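## Task

Take the loose end of the black patch cord and push it into the port beneath the red label until it clicks in, with the plug's latch clip on top; the cord must be at rest shortly after you finish.

## Robot and tools

ROBOT. Two arms, left_arm and right_arm, each ending in a two-finger gripper. Base positions in the scene frame: left_arm (-0.017, +0.459, +0.023) m, right_arm (-0.044, -0.322, +0.023) m, both turned only slightly about z. The fingers point along the gripper's +z axis and close along its x axis. end_effector_position is the midpoint between the pads; the fingertips extend 17.5 mm past it. A block about 10 cm long sticks out toward the gripper's -y side and rotates with it. A camera stand sits behind the arms.

FRAMES. Scene frame: origin at table-top height halfway between the nominal bases, +z up, +x outward over the table, left_arm on the +y side. Fixed cameras and the table use the scene frame. Hand positions, orientations (quat_wxyz), velocities, targets and wrist-camera poses are in each arm's own base frame. Motion offsets run along that arm's base axes, and rotations pivot about its Hand target position. Reported positions may be off by a few centimetres.

execute_actions(actions, cameras). actions is a list of actions; each action is a table of up to 15 rows, one row per 1/30 s control step, and a short table repeats its last row to fill 15 steps (one action = 0.5 s). Each row holds 18 numbers in [-1, 1] covering both arms: left dx, dy, dz, rx, ry, rz, gripper position, force_limit, speed, then the same nine for the right arm. The six pose numbers are an offset from that arm's Hand target as it was when the action began (not from the prior row); 1.0 equals 0.6 m or 180 degrees; rx, ry, rz form a single rotation vector. Repeating an offset in a new action moves further. Six zeros re-request the current Hand target. cameras picks images; with an empty actions list all images come back by default.

GRIPPER numbers. position: +1 fully open (50 mm), about -0.65 pads meet, -1 to grip (close until blocked). force_limit per pad: -1 about 20 N, 0 about 102 N, +1 about 185 N. speed of the gap: -1 20 mm/s, 0 85 mm/s, +1 150 mm/s. Both start at +1. To keep a gripper unchanged, resend its previous three numbers; 0 is a real command. New force or speed only takes effect after a position change of at least 0.01.

move(target, speed, blend, stop_force, zero, blocking, cameras). target is one 18-number row or a list of up to 15 rows; every row's pose part is an offset from the Hand targets at the move's start, not from the previous row. Paths are straight lines, not collision-avoiding, capped at 10 s. speed: m/s, 0.002 to 3.6, default 0.25 (turning up to twice that in rad/s); one value or one per target. blend: corner rounding in metres for lists; 0 stops at each target. stop_force: 3 to 120 N, shared by both arms; an arm's path ends when its wrist senses that much push against its travel, then it backs off slightly but keeps some press. Not reliable while the gripper rotates, and light loose objects can move unnoticed. zero (only with stop_force, default true) re-zeroes the sensor first. blocking=false returns after about 0.5 s while motion continues; not allowed with stop_force. Each 0.5 s of motion uses one action. The result adds a move: line giving the ending (done, off_target, moving, held, fault) and limits (paced = pose clipped, held = steps withheld). done means within 3 mm and 2 degrees, not that nothing was touched.

wait(seconds 0 to 10) lets time run. stop brakes a running move (fingers continue). zoom_image(camera, region [x0, y0, x1, y1] in pixels, at most 504 by 504) enlarges part of that camera's latest image. zero_wrist_force(arm) re-zeroes one arm's force sensor. finished_scene(scene 1 or 2) ends the scene for good; later calls run in the next scene.

CAMERAS: cam_head_left, cam_head_right, cam_high, cam_low, cam_left_wrist, cam_right_wrist, each 896x504. Wrist camera images can lag while the arm moves.

RESULTS. Hand target is the last commanded pose after clipping; the gripper often rests short of it, and the next command asks for it again. Commanded orientation is clipped to 32 degrees from the measured one each step. object_status: 0 moving, 1 blocked while opening, 2 blocked while closing (a grip), 3 reached requested position or pads met. Opening in mm is about (250 - position_measured) x 0.202. Wrist force and Wrist torque are along the gripper's own axes, plus a line for the peak since the last shown. Joint torques include the arm's weight. Motor temperatures: MOTOR HOT from 70 °C; at 85 °C the arm is braked 30 to 60 s.

AVOID. Contact torque at a joint limit (138 N m for the first three joints, 25.7 N m for wrists) or about 150 N of outside force stops the arm for 10 s. The arms are stiff: aiming even slightly beyond a firm contact can fault; approach slowly and use stop_force. Do not slam fixed or heavy objects, press the arms together or close a gripper on the other arm's fingers. Do not route a path near an arm's own base. Do not drop things, release moving parts, or let anything leave the table. Leave the cord at rest before finishing.

Each tool is called after ">>>" as a command line: name --argument value for each argument, lists and objects as JSON in quotes; but a table of rows of numbers goes row by row, as --pt "numbers of a row", without its own name.

## Session

>>> execute_actions --actions '[]'

Scene clock: 0.00 s.
left_arm: end_effector_position=(+0.0902, -0.0930, +0.3269) position_measured=3 object_status=3 end_effector_quat_wxyz=(-0.224, +0.810, +0.536, -0.081) | right_arm: end_effector_position=(+0.3121, -0.3601, +0.2382) position_measured=3 object_status=3 end_effector_quat_wxyz=(-0.029, +0.972, +0.034, +0.229)
Joint positions: left_arm=[-1.29 -2.236 1.983 -0.925 -1.854 -0.832] | right_arm=[2.368 -1.441 -2.074 -0.907 1.941 0.782]
Joint velocities: within noise
Joint torques (N m): no reading
Motor temperatures (°C): left_arm=[33 34 33 41 39 40] | right_arm=[33 34 32 41 42 44]
Wrist force (N): no reading
Wrist torque (N m): no reading
Wrist force, peak (N): no reading
Hand target: left_arm +0.0902, -0.0930, +0.3269; -0.224, +0.810, +0.536, -0.081 | right_arm +0.3121, -0.3601, +0.2382; -0.029, +0.972, +0.034, +0.229
Tool commands: left_gripper/position=+1.0 left_gripper/force_limit=+1.0 left_gripper/speed=+1.0 right_gripper/position=+1.0 right_gripper/force_limit=+1.0 right_gripper/speed=+1.0

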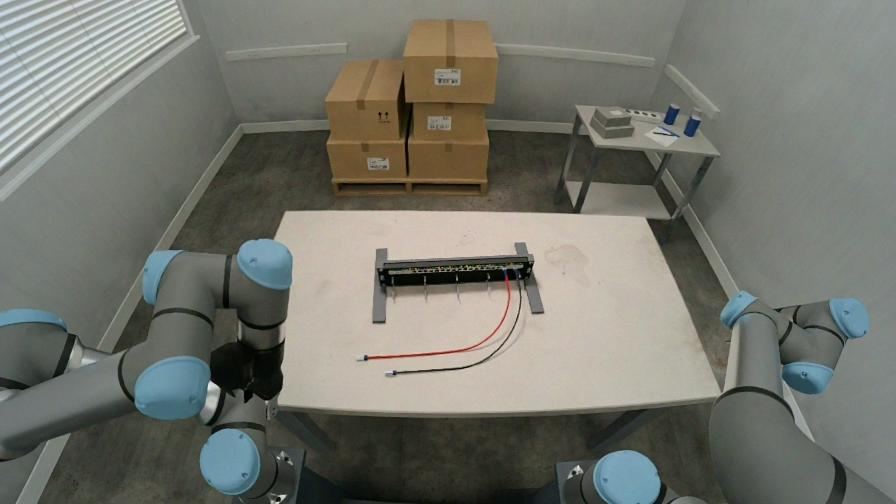

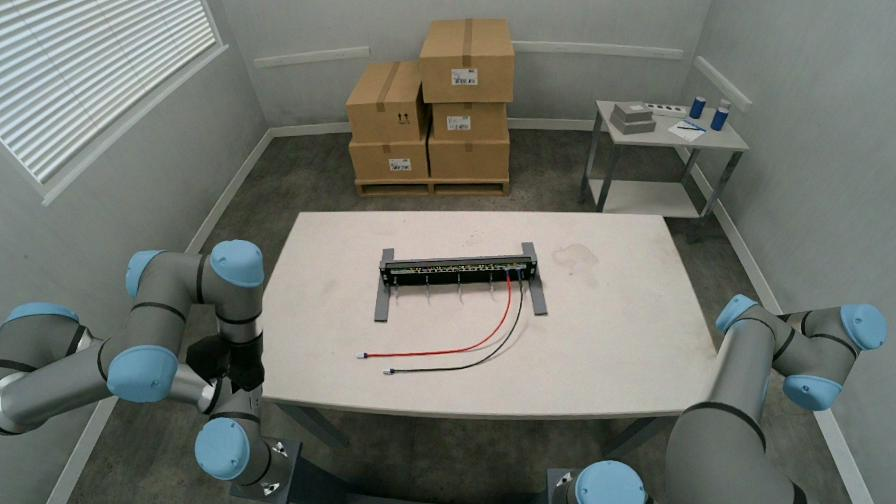

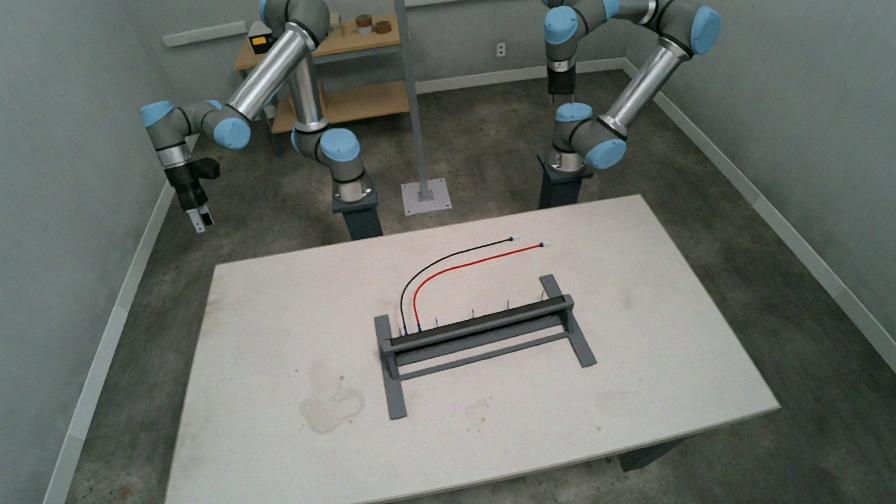

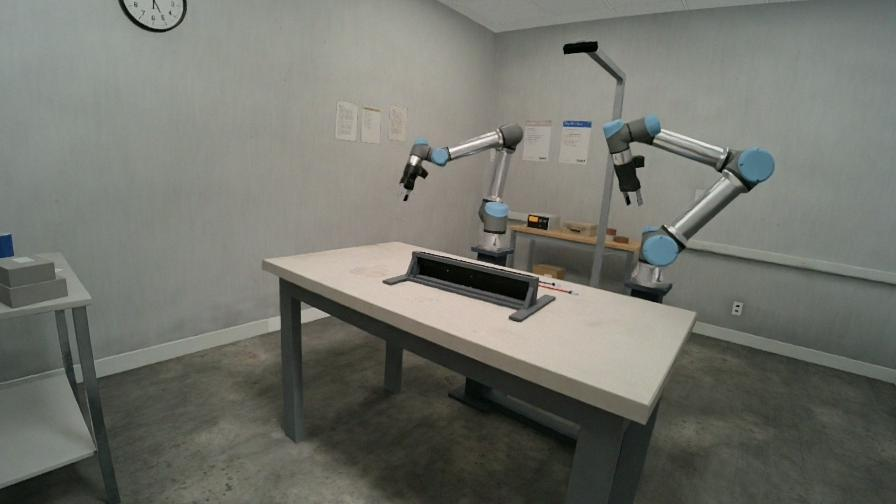

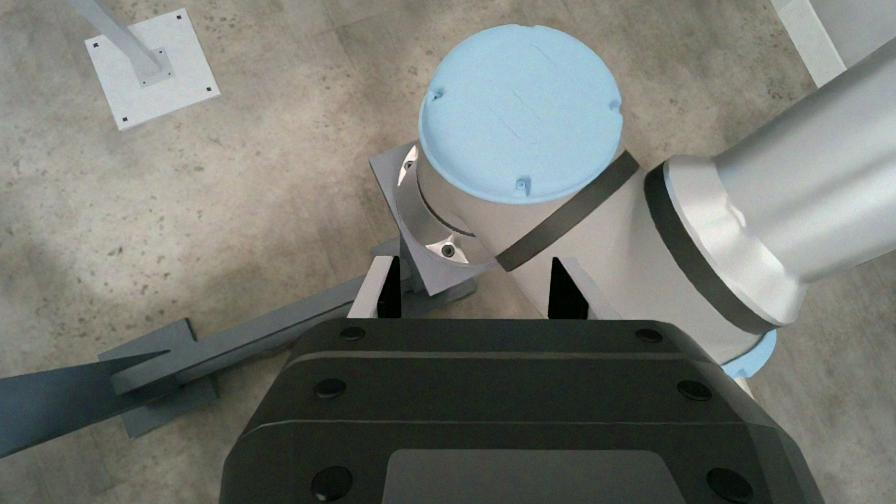

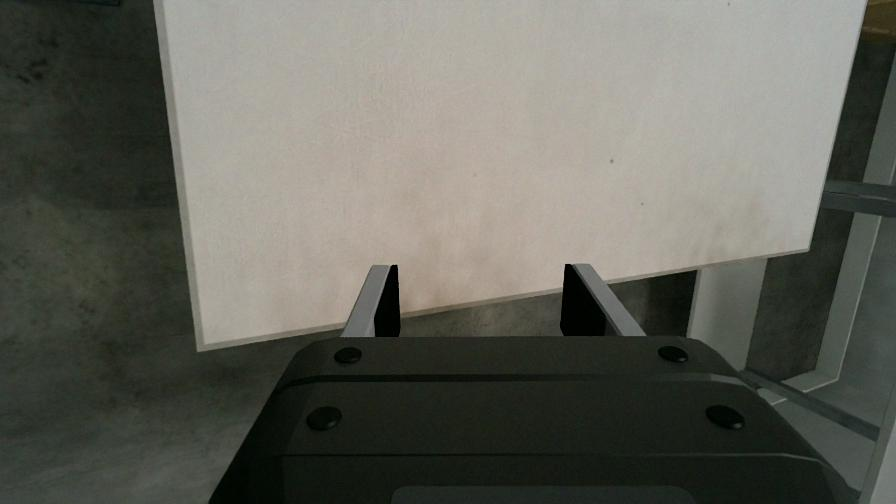

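>>> zoom_image --camera "cam_head_left" --region '[350, 230, 560, 390]'

>>> zoom_image --camera "cam_head_right" --region '[370, 240, 550, 320]'

>>> zoom_image --camera "cam_head_left" --region '[350, 340, 450, 385]'

>>> zoom_image --camera "cam_high" --region '[360, 220, 600, 400]'

Scaled by 2.400 from the camera's 896x504 image, which has a finer 1280x720 frame.

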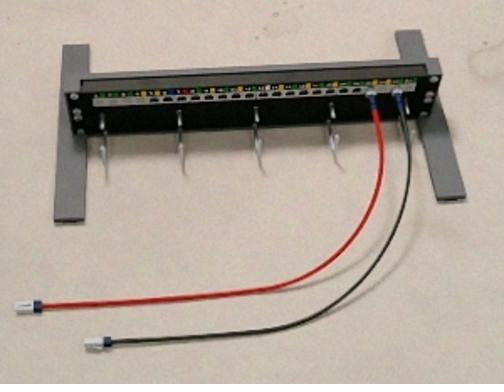

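Scaled by 2.800 from the camera's 896x504 image, which has a finer 1280x720 frame.

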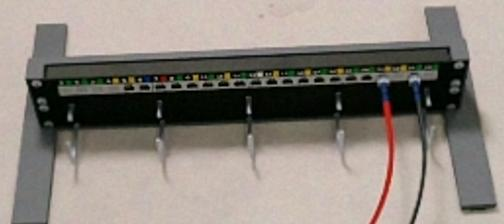

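Scaled by 5.040 from the camera's 896x504 image, which has a finer 1280x720 frame.

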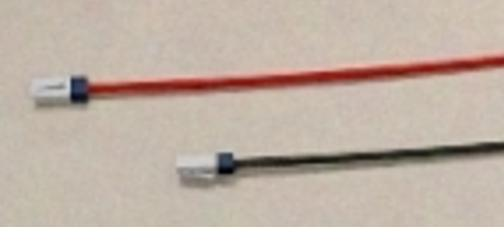

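Scaled by 2.100 from the camera's 896x504 image, which has a finer 1280x720 frame.

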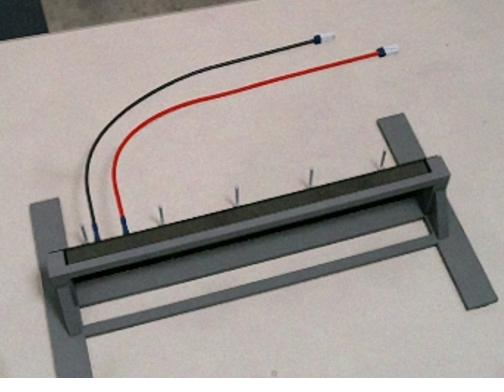

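>>> zoom_image --camera "cam_head_left" --region '[370, 250, 470, 300]'

>>> zoom_image --camera "cam_head_right" --region '[375, 250, 475, 300]'

>>> zoom_image --camera "cam_head_left" --region '[450, 250, 550, 300]'

Scaled by 5.040 from the camera's 896x504 image, which has a finer 1280x720 frame.

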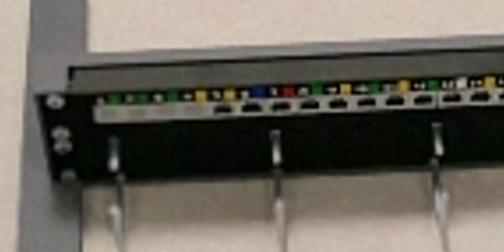

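Scaled by 5.040 from the camera's 896x504 image, which has a finer 1280x720 frame.

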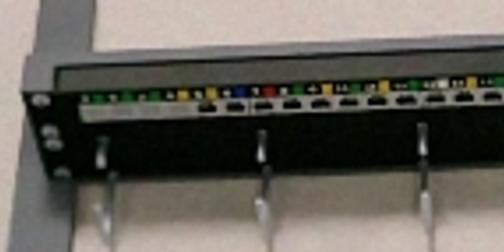

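Scaled by 5.040 from the camera's 896x504 image, which has a finer 1280x720 frame.

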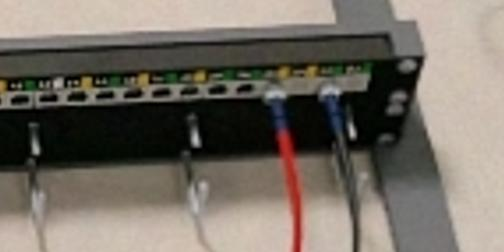

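>>> move --pt "0.342 -0.355 -0.30 0.0614 -0.170 0.614 1 -0.5 -0.5 0 0 0 0 0 0 1 1 1" --speed 0.4 --cameras '["cam_left_wrist","cam_head_left"]'

Scene clock: 112.50 s.
left_arm: end_effector_position=(+0.2953, -0.3061, +0.1469) position_measured=3 object_status=3 end_effector_quat_wxyz=(+0.000, +0.000, +1.000, +0.001) | right_arm: end_effector_position=(+0.3121, -0.3601, +0.2382) position_measured=3 object_status=3 end_effector_quat_wxyz=(-0.029, +0.972, +0.034, +0.229)
Joint positions: left_arm=[-1.123 -1.676 2.15 -2.044 -1.57 -2.694] | right_arm=[2.368 -1.441 -2.074 -0.907 1.941 0.782]
Joint torques (N m): left_arm=[12.63 -21.4 -17.72 -1.14 -1.12 -2.23] | right_arm=[1.66 18.6 23.22 3.56 0.66 -0.18]
Wrist force (N): left_arm=[0.3 -0.5 0.6] | right_arm=[0.2 0.2 -0.1]
Wrist torque (N m): left_arm=[-0.05 0.00 0.04] | right_arm=[0.03 -0.04 0.01]
Wrist force, peak (N): left_arm=[-0.5 -1.6 0.9] | right_arm=[-0.5 -0.3 -0.1]
Hand target: left_arm +0.2954, -0.3060, +0.1469; +0.000, -0.001, +1.000, +0.001 | right_arm +0.3121, -0.3601, +0.2382; -0.029, +0.972, +0.034, +0.229
Off the commanded pose: left_arm 0.000 m, 0 deg | right_arm 0.000 m, 0 deg.
move: done
camera_calibration:
cam_left_wrist: T_world_to_cam=[[-0.999804, -0.0168875, -0.0103225, 0.301591], [-0.0193966, 0.93979, 0.3412, 0.262875], [0.00393895, 0.341334, -0.939934, 0.375545], [0, 0, 0, 1]] pos_world=[0.305151, -0.370141, 0.266407]
Images, in order (width x height): cam_head_left 896x504, cam_left_wrist 896x504.

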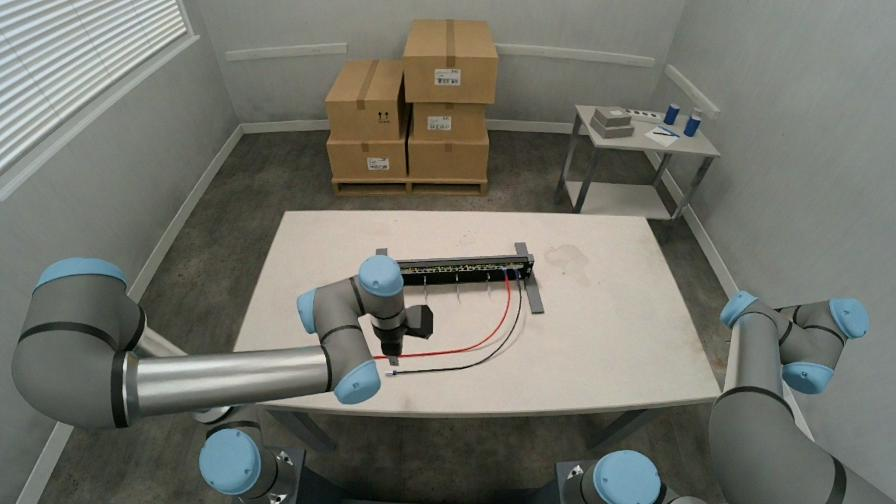

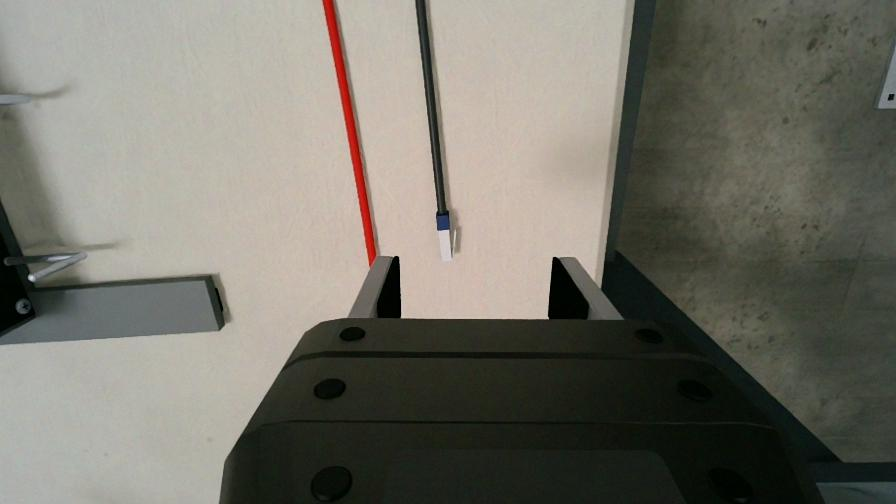

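>>> zoom_image --camera "cam_left_wrist" --region '[400, 190, 490, 280]'

Scaled by 5.600 from the camera's 896x504 image, which has a finer 1280x720 frame.

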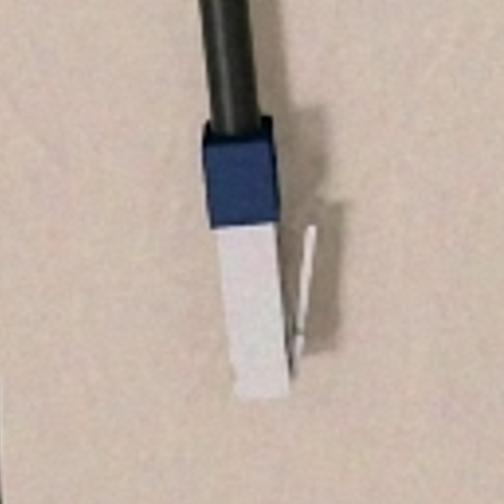

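>>> move --pt "0.276 -0.097 0.05 0.160 -0.160 -0.481 1 -0.5 -0.5 0 0 0 0 0 0 1 1 1" --speed 0.4 --cameras '["cam_left_wrist"]'

>>> zoom_image --camera "cam_left_wrist" --region '[300, 0, 600, 270]'

Scene clock: 198.60 s.
left_arm: end_effector_position=(+0.4610, -0.3641, +0.1767) position_measured=3 object_status=3 end_effector_quat_wxyz=(+0.224, +0.670, +0.672, +0.223) | right_arm: end_effector_position=(+0.3121, -0.3601, +0.2382) position_measured=3 object_status=3 end_effector_quat_wxyz=(-0.029, +0.972, +0.034, +0.229)
Joint positions: left_arm=[-1.157 -1.469 2.096 -2.49 -0.99 -1.071] | right_arm=[2.368 -1.441 -2.074 -0.907 1.941 0.782]
Joint torques (N m): left_arm=[-13.46 -37.57 -32.82 -4.17 1.45 2.7] | right_arm=[1.14 17.13 23.08 3.52 0.51 -0.27]
Wrist force (N): left_arm=[0.6 -0.3 0.6] | right_arm=[0.1 0.0 -0.2]
Wrist torque (N m): left_arm=[-0.05 -0.12 0.30] | right_arm=[0.01 -0.02 0.01]
Wrist force, peak (N): left_arm=[0.4 -1.0 1.1] | right_arm=[0.4 -0.4 0.3]
Hand target: left_arm +0.4610, -0.3642, +0.1769; +0.224, +0.670, +0.671, +0.223 | right_arm +0.3121, -0.3601, +0.2382; -0.029, +0.972, +0.034, +0.229
Off the commanded pose: left_arm 0.000 m, 0 deg | right_arm 0.000 m, 0 deg.
move: done
camera_calibration:
cam_left_wrist: T_world_to_cam=[[-0.00876256, 0.999783, -0.0188733, 0.381359], [0.548489, 0.0205869, 0.835904, -0.373487], [0.836112, -0.00302712, -0.548551, -0.15537], [0, 0, 0, 1]] pos_world=[0.338102, -0.374057, 0.234168]
Images, in order (width x height): cam_left_wrist 896x504.

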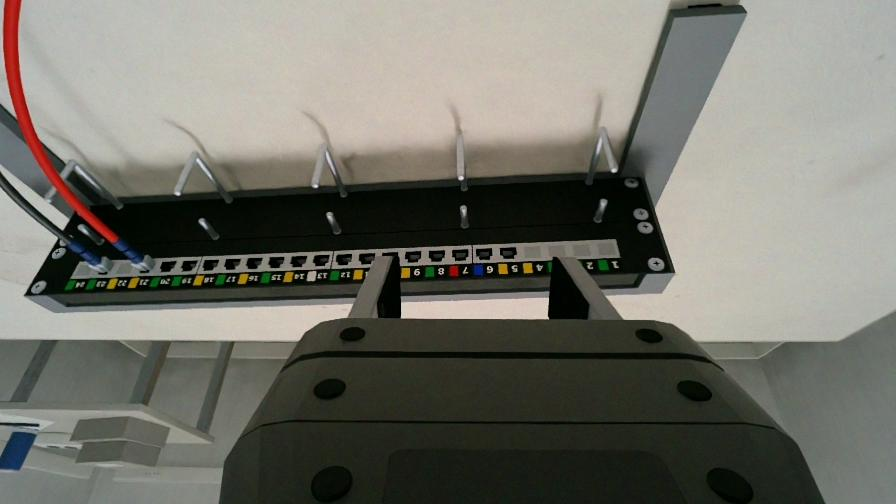

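Scaled by 1.680 from the camera's 896x504 image, which has a finer 1280x720 frame.

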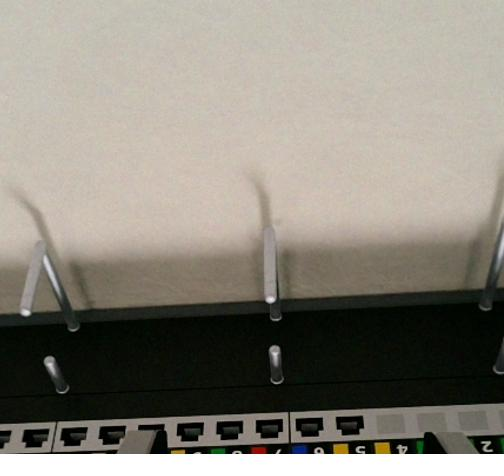

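>>> zoom_image --camera "cam_left_wrist" --region '[400, 200, 530, 290]'

>>> zoom_image --camera "cam_left_wrist" --region '[500, 200, 680, 300]'

>>> zoom_image --camera "cam_left_wrist" --region '[20, 190, 220, 310]'

Scaled by 3.877 from the camera's 896x504 image, which has a finer 1280x720 frame.

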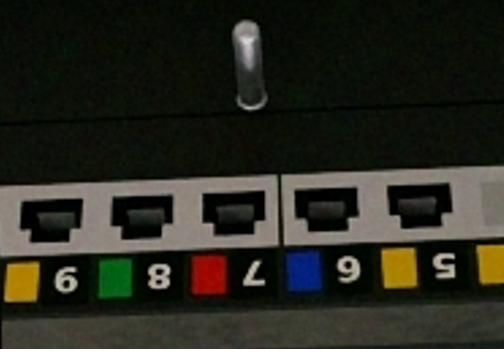

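Scaled by 2.800 from the camera's 896x504 image, which has a finer 1280x720 frame.

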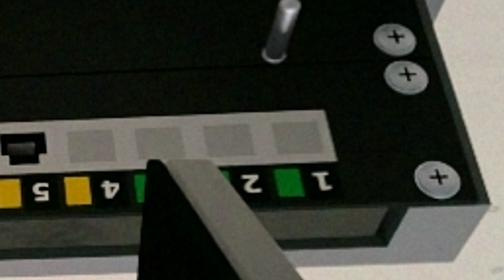

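Scaled by 2.520 from the camera's 896x504 image, which has a finer 1280x720 frame.

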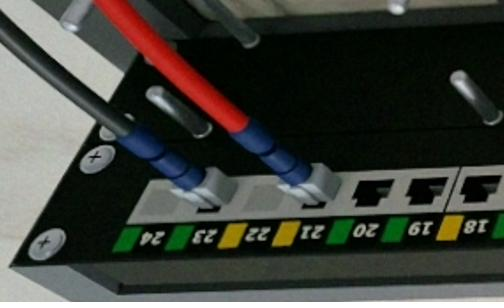

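>>> execute_actions --actions '[]'

>>> zoom_image --camera "cam_high" --region '[130, 90, 290, 250]'

>>> zoom_image --camera "cam_high" --region '[360, 150, 560, 310]'

>>> zoom_image --camera "cam_low" --region '[370, 120, 530, 320]'

>>> zoom_image --camera "cam_head_left" --region '[340, 200, 560, 400]'

Scene clock: 294.97 s.
left_arm: end_effector_position=(+0.4610, -0.3642, +0.1769) position_measured=3 object_status=3 end_effector_quat_wxyz=(+0.224, +0.670, +0.671, +0.223) | right_arm: end_effector_position=(+0.3121, -0.3601, +0.2382) position_measured=3 object_status=3 end_effector_quat_wxyz=(-0.029, +0.972, +0.034, +0.229)
Joint positions: left_arm=[-1.157 -1.469 2.096 -2.49 -0.99 -1.07] | right_arm=[2.368 -1.441 -2.074 -0.907 1.941 0.782]
Joint velocities: within noise
Joint torques (N m): left_arm=[-13.51 -38.15 -32.99 -5.64 2.02 2.45] | right_arm=[1.72 17.74 24.55 3.74 0.69 -0.24]
Motor temperatures (°C): left_arm=[33 33 33 41 39 40] | right_arm=[33 33 32 41 42 44]
Wrist force (N): left_arm=[0.8 -0.1 0.6] | right_arm=[0.3 -0.1 -0.1]
Wrist torque (N m): left_arm=[-0.02 -0.15 0.27] | right_arm=[-0.02 -0.05 0.01]
Wrist force, peak (N): left_arm=[0.6 -0.1 1.3] | right_arm=[0.5 0.0 0.2]
Hand target: left_arm +0.4610, -0.3642, +0.1769; +0.224, +0.670, +0.671, +0.223 | right_arm +0.3121, -0.3601, +0.2382; -0.029, +0.972, +0.034, +0.229
Tool commands: left_gripper/position=+1.0 left_gripper/force_limit=-0.5 left_gripper/speed=-0.5 right_gripper/position=+1.0 right_gripper/force_limit=+1.0 right_gripper/speed=+1.0
Off the commanded pose: left_arm 0.000 m, 0 deg | right_arm 0.000 m, 0 deg.
camera_calibration:
cam_left_wrist: T_world_to_cam=[[-0.00836989, 0.999784, -0.0190155, 0.38126], [0.548265, 0.0204914, 0.836054, -0.373565], [0.836263, -0.00342787, -0.548318, -0.155572], [0, 0, 0, 1]] pos_world=[0.338102, -0.374056, 0.234267]

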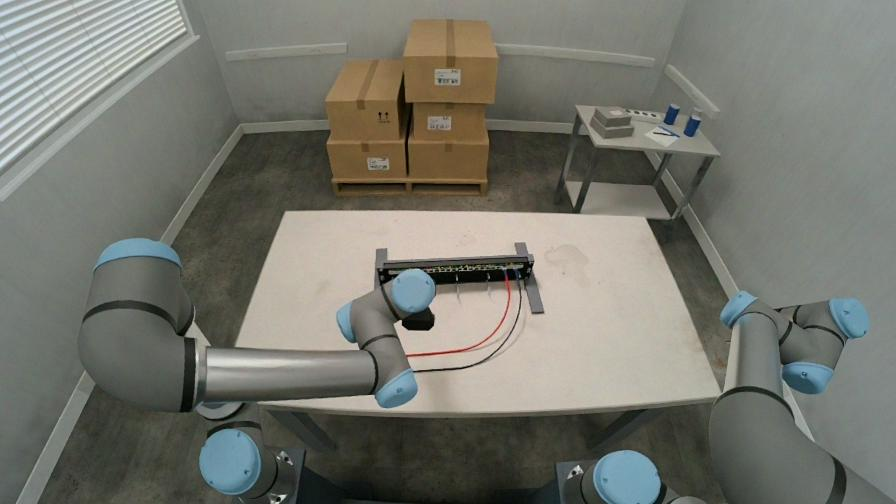

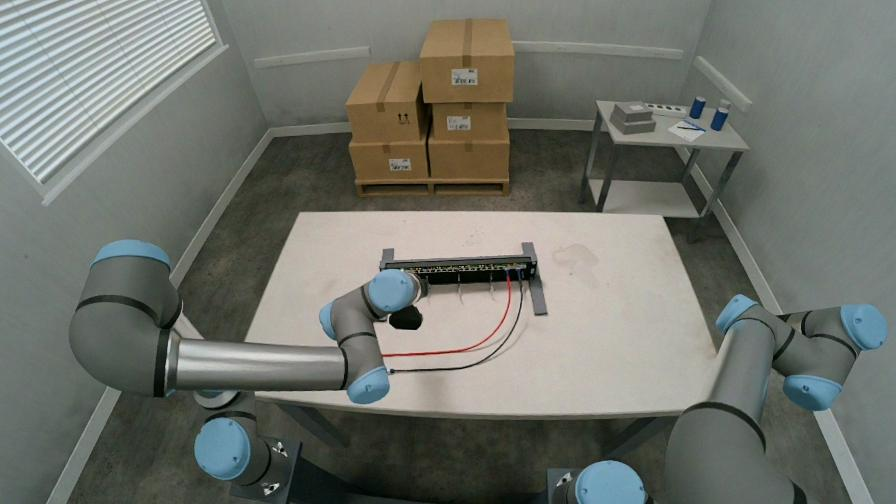

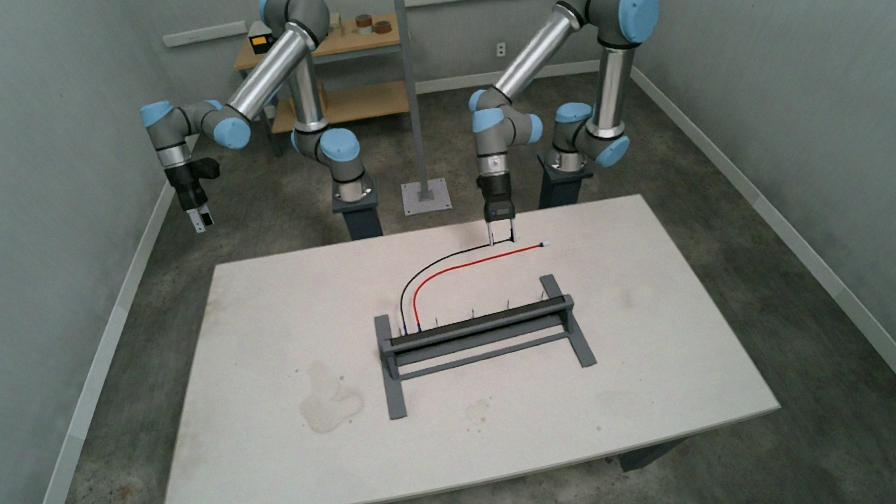

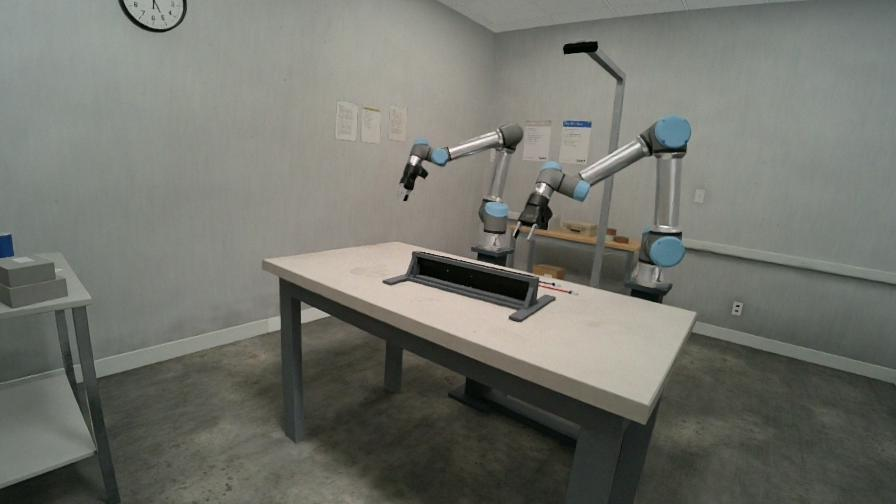

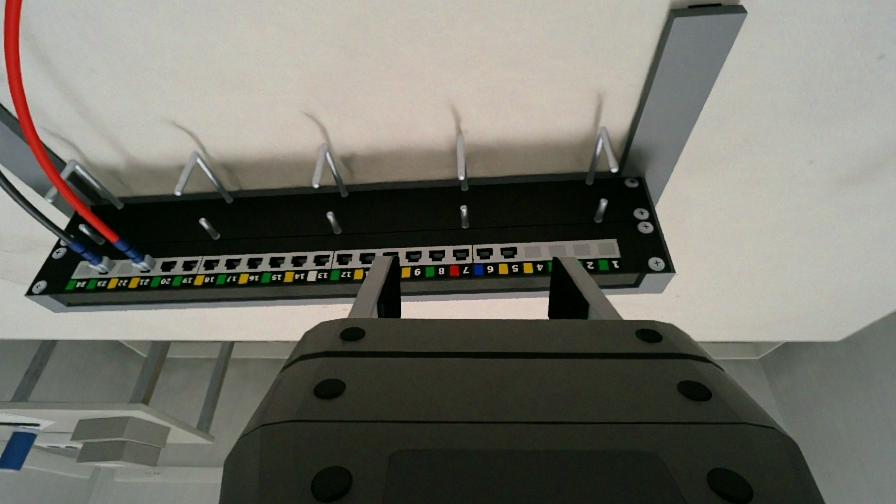

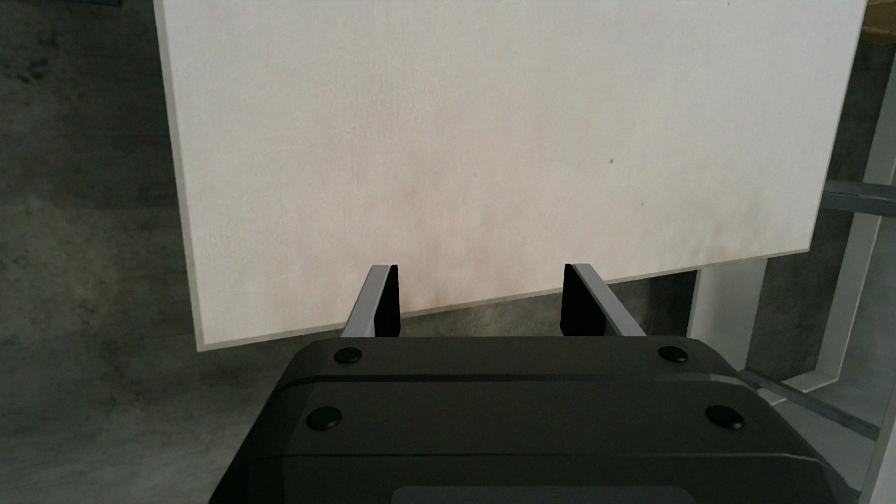

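Scaled by 3.150 from the camera's 896x504 image, which has a finer 1280x720 frame.

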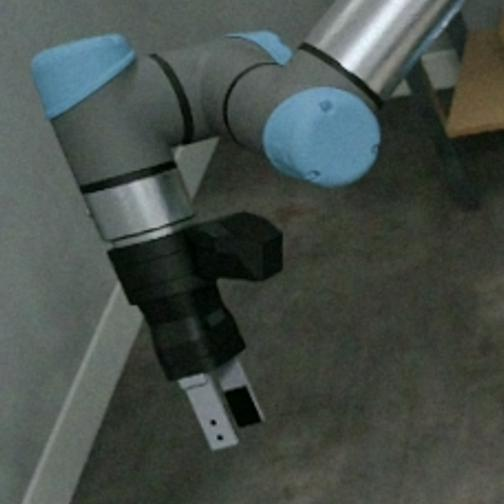

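Scaled by 2.520 from the camera's 896x504 image, which has a finer 1280x720 frame.

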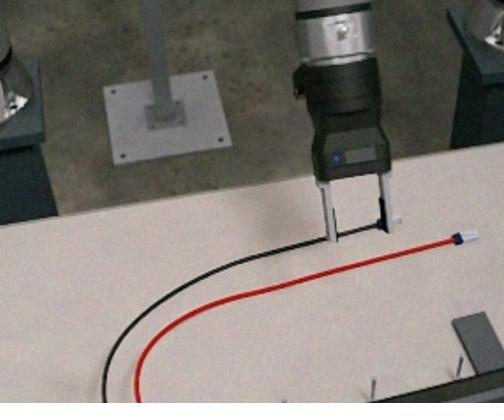

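Scaled by 2.520 from the camera's 896x504 image, which has a finer 1280x720 frame.

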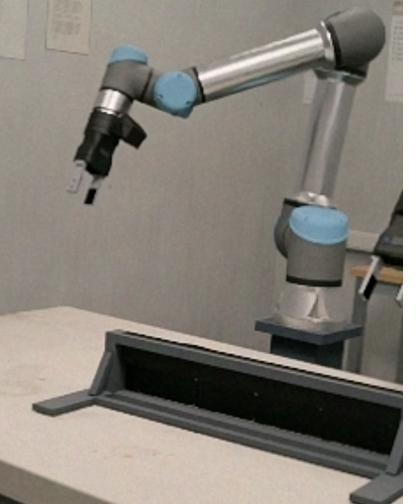

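Scaled by 2.291 from the camera's 896x504 image, which has a finer 1280x720 frame.

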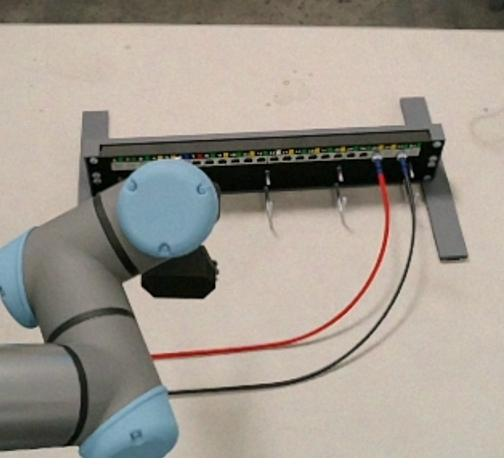

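>>> move --pt "0.058 0.248 0.023 0 0 -0.321 1 -0.5 -0.5 0.12 0.65 -0.1 0.141 0.073 0.025 1 -0.5 -0.5" --speed 0.4 --cameras '["cam_head_left","cam_left_wrist"]'

Scene clock: 432.83 s.
left_arm: end_effector_position=(+0.4958, -0.2154, +0.1907) position_measured=3 object_status=3 end_effector_quat_wxyz=(+0.304, +0.911, +0.264, +0.087) | right_arm: end_effector_position=(+0.3841, +0.0299, +0.1782) position_measured=3 object_status=3 end_effector_quat_wxyz=(-0.254, +0.960, +0.017, +0.118)
Joint positions: left_arm=[-0.522 -1.547 2.22 -2.829 -1.855 0.398] | right_arm=[3.253 -1.299 -2.395 -0.707 2.054 1.724]
Joint torques (N m): left_arm=[2.82 -34.12 -16.98 -4.37 -1.69 2.78] | right_arm=[10.76 10.57 28.64 4.09 -0.03 1.62]
Wrist force (N): left_arm=[0.3 -0.1 0.3] | right_arm=[-0.9 -1.4 1.0]
Wrist torque (N m): left_arm=[-0.03 -0.05 0.24] | right_arm=[-0.40 0.30 -0.03]
Wrist force, peak (N): left_arm=[1.9 -1.2 -0.4] | right_arm=[-0.5 -4.2 3.2]
Hand target: left_arm +0.4958, -0.2154, +0.1907; +0.304, +0.911, +0.264, +0.087 | right_arm +0.3841, +0.0299, +0.1782; -0.254, +0.960, +0.017, +0.118
Off the commanded pose: left_arm 0.000 m, 0 deg | right_arm 0.000 m, 0 deg.
move: done
camera_calibration:
cam_left_wrist: T_world_to_cam=[[0.841221, 0.540356, -0.0190667, -0.287055], [0.309815, -0.452816, 0.836046, -0.390904], [0.443129, -0.709206, -0.548328, -0.133812], [0, 0, 0, 1]] pos_world=[0.42188, -0.116796, 0.247967]
Images, in order (width x height): cam_head_left 896x504, cam_left_wrist 896x504.

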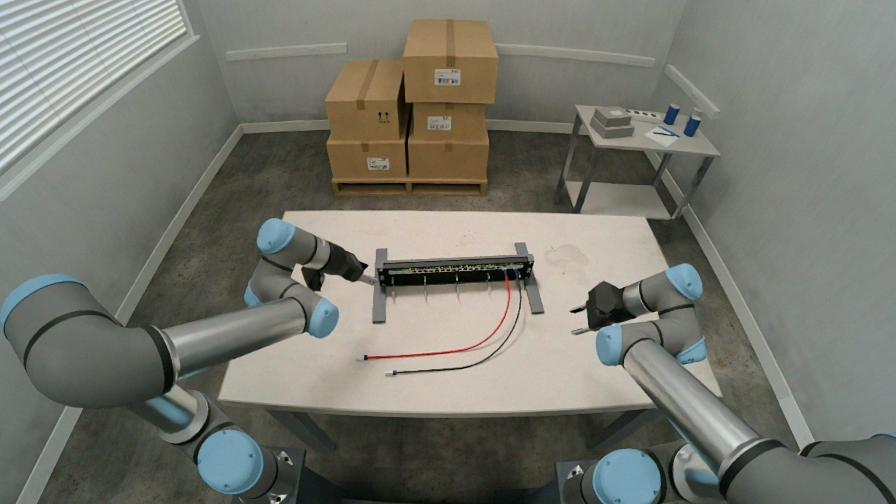

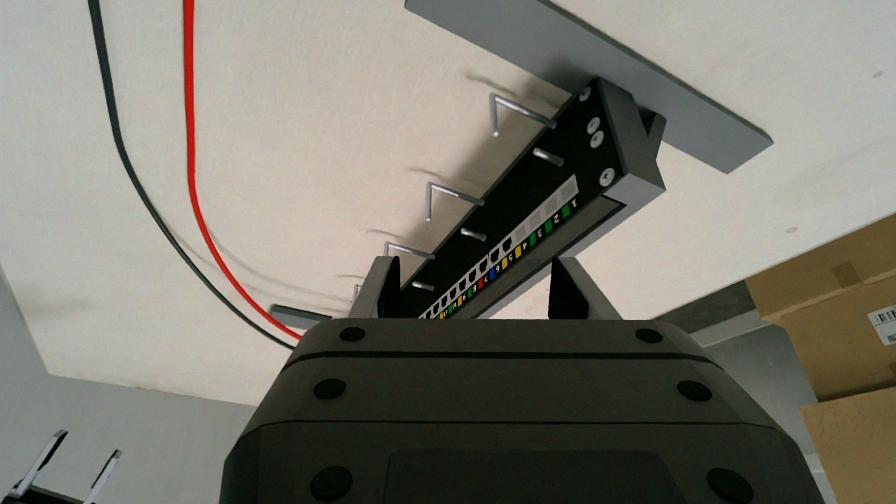

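>>> move --pt "0 0 0 0 0 0 1 -0.5 -0.5 -0.098 0.648 -0.218 0.140 0.072 0.025 1 -0.5 -0.5" --speed 0.35 --cameras '["cam_head_left","cam_right_wrist"]'

>>> zoom_image --camera "cam_right_wrist" --region '[380, 100, 520, 280]'

Scene clock: 451.77 s.
left_arm: end_effector_position=(+0.4958, -0.2154, +0.1907) position_measured=3 object_status=3 end_effector_quat_wxyz=(+0.304, +0.911, +0.264, +0.087) | right_arm: end_effector_position=(+0.3254, +0.4186, +0.0474) position_measured=3 object_status=3 end_effector_quat_wxyz=(-0.461, +0.887, +0.000, +0.001)
Joint positions: left_arm=[-0.522 -1.547 2.22 -2.829 -1.855 0.398] | right_arm=[4.061 -2.184 -2.399 0.719 2.088 2.73]
Joint torques (N m): left_arm=[13.21 -33.89 -16.81 -0.82 -2.27 2.57] | right_arm=[7.33 20.15 13.14 5.41 3.05 1.52]
Wrist force (N): left_arm=[0.4 -0.1 0.2] | right_arm=[-1.5 -1.8 0.8]
Wrist torque (N m): left_arm=[-0.02 -0.08 0.22] | right_arm=[-0.69 0.49 -0.15]
Wrist force, peak (N): left_arm=[0.5 -0.6 0.5] | right_arm=[-2.0 -2.6 4.6]
Hand target: left_arm +0.4958, -0.2154, +0.1907; +0.304, +0.911, +0.264, +0.087 | right_arm +0.3253, +0.4187, +0.0474; -0.462, +0.887, +0.000, +0.001
Off the commanded pose: left_arm 0.000 m, 0 deg | right_arm 0.000 m, 0 deg.
move: done
camera_calibration:
cam_right_wrist: T_world_to_cam=[[0.999974, 0.00440955, 0.00567645, -0.322577], [0.00689316, -0.812129, -0.583437, 0.385004], [0.00203732, 0.583461, -0.812139, -0.0797576], [0, 0, 0, 1]] pos_world=[0.320077, 0.360631, 0.161683]
Images, in order (width x height): cam_head_left 896x504, cam_right_wrist 896x504.

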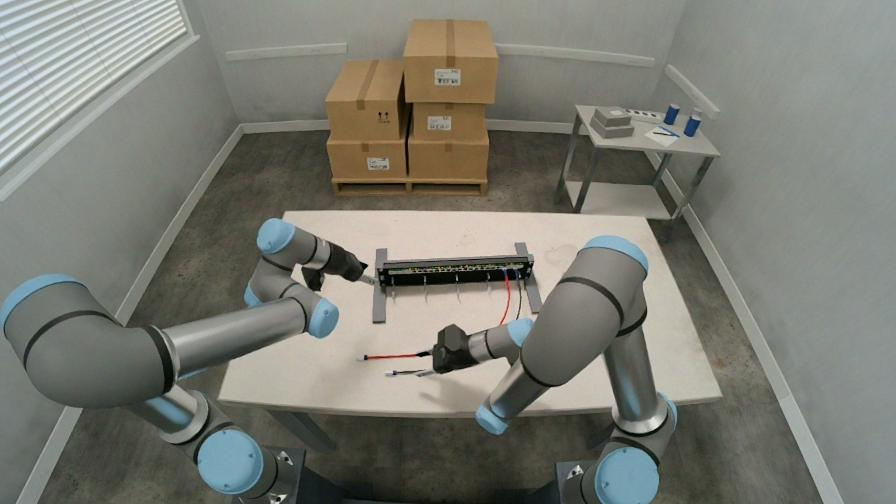

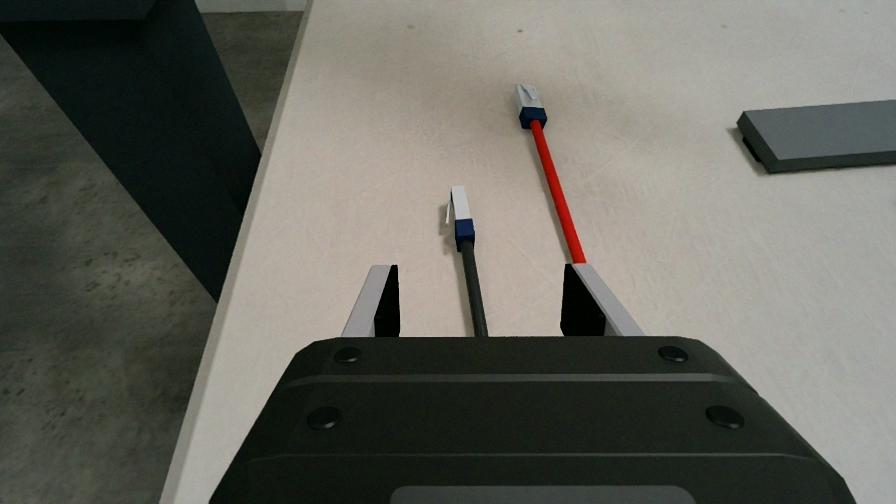

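Scaled by 2.800 from the camera's 896x504 image, which has a finer 1280x720 frame.

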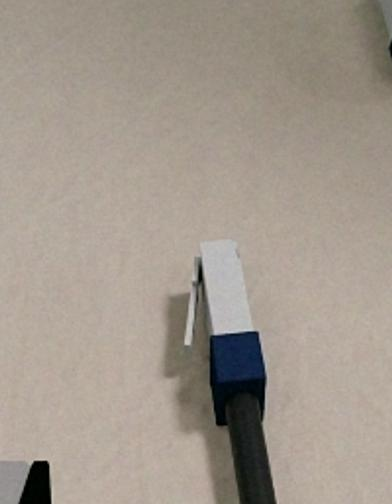

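>>> move --pt "0 0 0 0 0 0 1 -0.5 -0.5 0 0.115 -0.029 0 0 0.0344 1 -0.5 -0.5" --speed 0.15 --cameras '["cam_right_wrist"]'

>>> zoom_image --camera "cam_right_wrist" --region '[380, 200, 580, 340]'

Scene clock: 531.37 s.
left_arm: end_effector_position=(+0.4958, -0.2154, +0.1907) position_measured=3 object_status=3 end_effector_quat_wxyz=(+0.304, +0.911, +0.264, +0.087) | right_arm: end_effector_position=(+0.3253, +0.4877, +0.0300) position_measured=3 object_status=3 end_effector_quat_wxyz=(-0.461, +0.886, +0.048, -0.024)
Joint positions: left_arm=[-0.522 -1.547 2.22 -2.829 -1.855 0.398] | right_arm=[4.118 -2.268 -2.229 0.614 2.126 2.69]
Joint torques (N m): left_arm=[12.6 -33.37 -18.46 -0.77 -2.34 2.5] | right_arm=[-6 38.64 12.77 5.49 -1.9 1.71]
Wrist force (N): left_arm=[0.4 -0.1 0.3] | right_arm=[-1.3 -1.6 1.0]
Wrist torque (N m): left_arm=[-0.04 -0.07 0.21] | right_arm=[-0.66 0.45 -0.23]
Wrist force, peak (N): left_arm=[0.7 -0.4 0.4] | right_arm=[-0.8 -3.2 3.0]
Hand target: left_arm +0.4958, -0.2154, +0.1907; +0.304, +0.911, +0.264, +0.087 | right_arm +0.3253, +0.4877, +0.0300; -0.461, +0.886, +0.048, -0.024
Off the commanded pose: left_arm 0.000 m, 0 deg | right_arm 0.000 m, 0 deg.
move: done
camera_calibration:
cam_right_wrist: T_world_to_cam=[[0.993647, 0.112406, 0.00548761, -0.373371], [0.094462, -0.806534, -0.583593, 0.399785], [-0.0611735, 0.580404, -0.812028, -0.112161], [0, 0, 0, 1]] pos_world=[0.326374, 0.429508, 0.144283]
Images, in order (width x height): cam_right_wrist 896x504.

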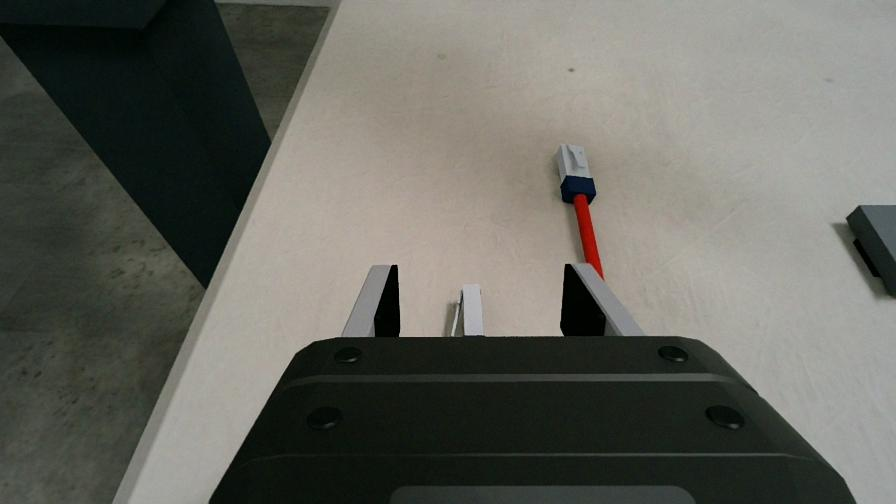

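Scaled by 2.520 from the camera's 896x504 image, which has a finer 1280x720 frame.

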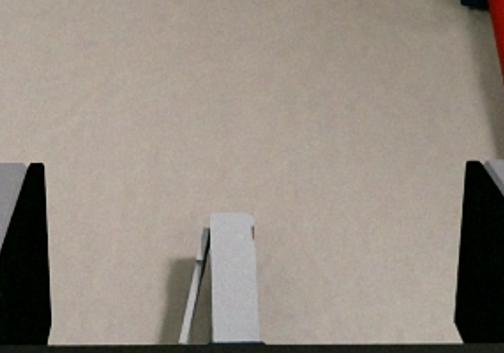

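>>> move --pt "0 0 0 0 0 0 1 -0.5 -0.5 -0.0018 0 -0.04 0 0 0 1 -0.5 -0.5" --pt "0 0 0 0 0 0 1 -0.5 -0.5 -0.0018 0 -0.078 0 0 0 1 -0.5 -0.5" --speed '[0.05,0.008]' --stop_force 4 --cameras '["cam_right_wrist"]'

>>> zoom_image --camera "cam_right_wrist" --region '[380, 200, 580, 340]'

Scene clock: 574.90 s.
left_arm: end_effector_position=(+0.4958, -0.2154, +0.1907) position_measured=3 object_status=3 end_effector_quat_wxyz=(+0.304, +0.911, +0.264, +0.087) | right_arm: end_effector_position=(+0.3243, +0.4877, -0.0032) position_measured=3 object_status=3 end_effector_quat_wxyz=(-0.461, +0.886, +0.048, -0.024)
Joint positions: left_arm=[-0.522 -1.547 2.22 -2.829 -1.855 0.398] | right_arm=[4.121 -2.364 -2.213 0.695 2.125 2.692]
Joint torques (N m): left_arm=[12.51 -32.37 -19.85 -0.97 -2.31 2.45] | right_arm=[-0.07 45.42 -2.12 0.62 1.05 -0.23]
Wrist force (N): left_arm=[0.8 -0.1 0.0] | right_arm=[-1.2 -3.6 0.2]
Wrist torque (N m): left_arm=[-0.02 -0.15 0.22] | right_arm=[-0.70 0.50 -0.34]
Wrist force, peak (N): left_arm=[0.6 -0.2 0.5] | right_arm=[-2.3 -11.7 -8.4]
Hand target: left_arm +0.4958, -0.2154, +0.1907; +0.304, +0.911, +0.264, +0.087 | right_arm +0.3243, +0.4877, -0.0032; -0.461, +0.886, +0.048, -0.024 (not the last commanded pose)
Off the commanded pose: left_arm 0.000 m, 0 deg | right_arm 0.014 m, 0 deg.
move: contact (right_arm); path passed 1 of 2 targets
camera_calibration:
cam_right_wrist: T_world_to_cam=[[0.99366, 0.112284, 0.00565816, -0.372068], [0.0944578, -0.806498, -0.583643, 0.380506], [-0.0609703, 0.580477, -0.811991, -0.139289], [0, 0, 0, 1]] pos_world=[0.325275, 0.429508, 0.111083]
Images, in order (width x height): cam_right_wrist 896x504.

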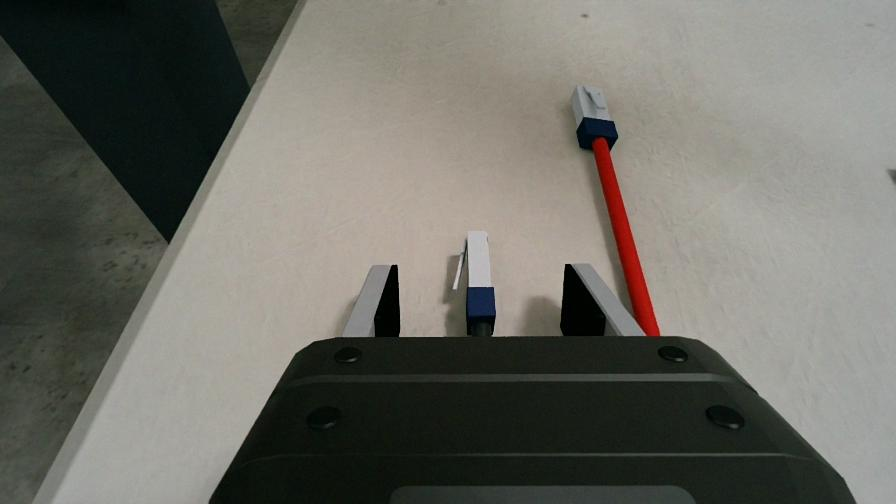

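Scaled by 2.520 from the camera's 896x504 image, which has a finer 1280x720 frame.

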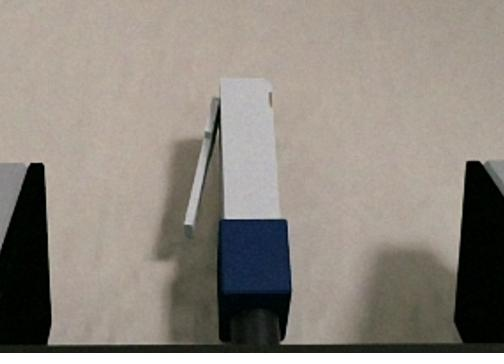

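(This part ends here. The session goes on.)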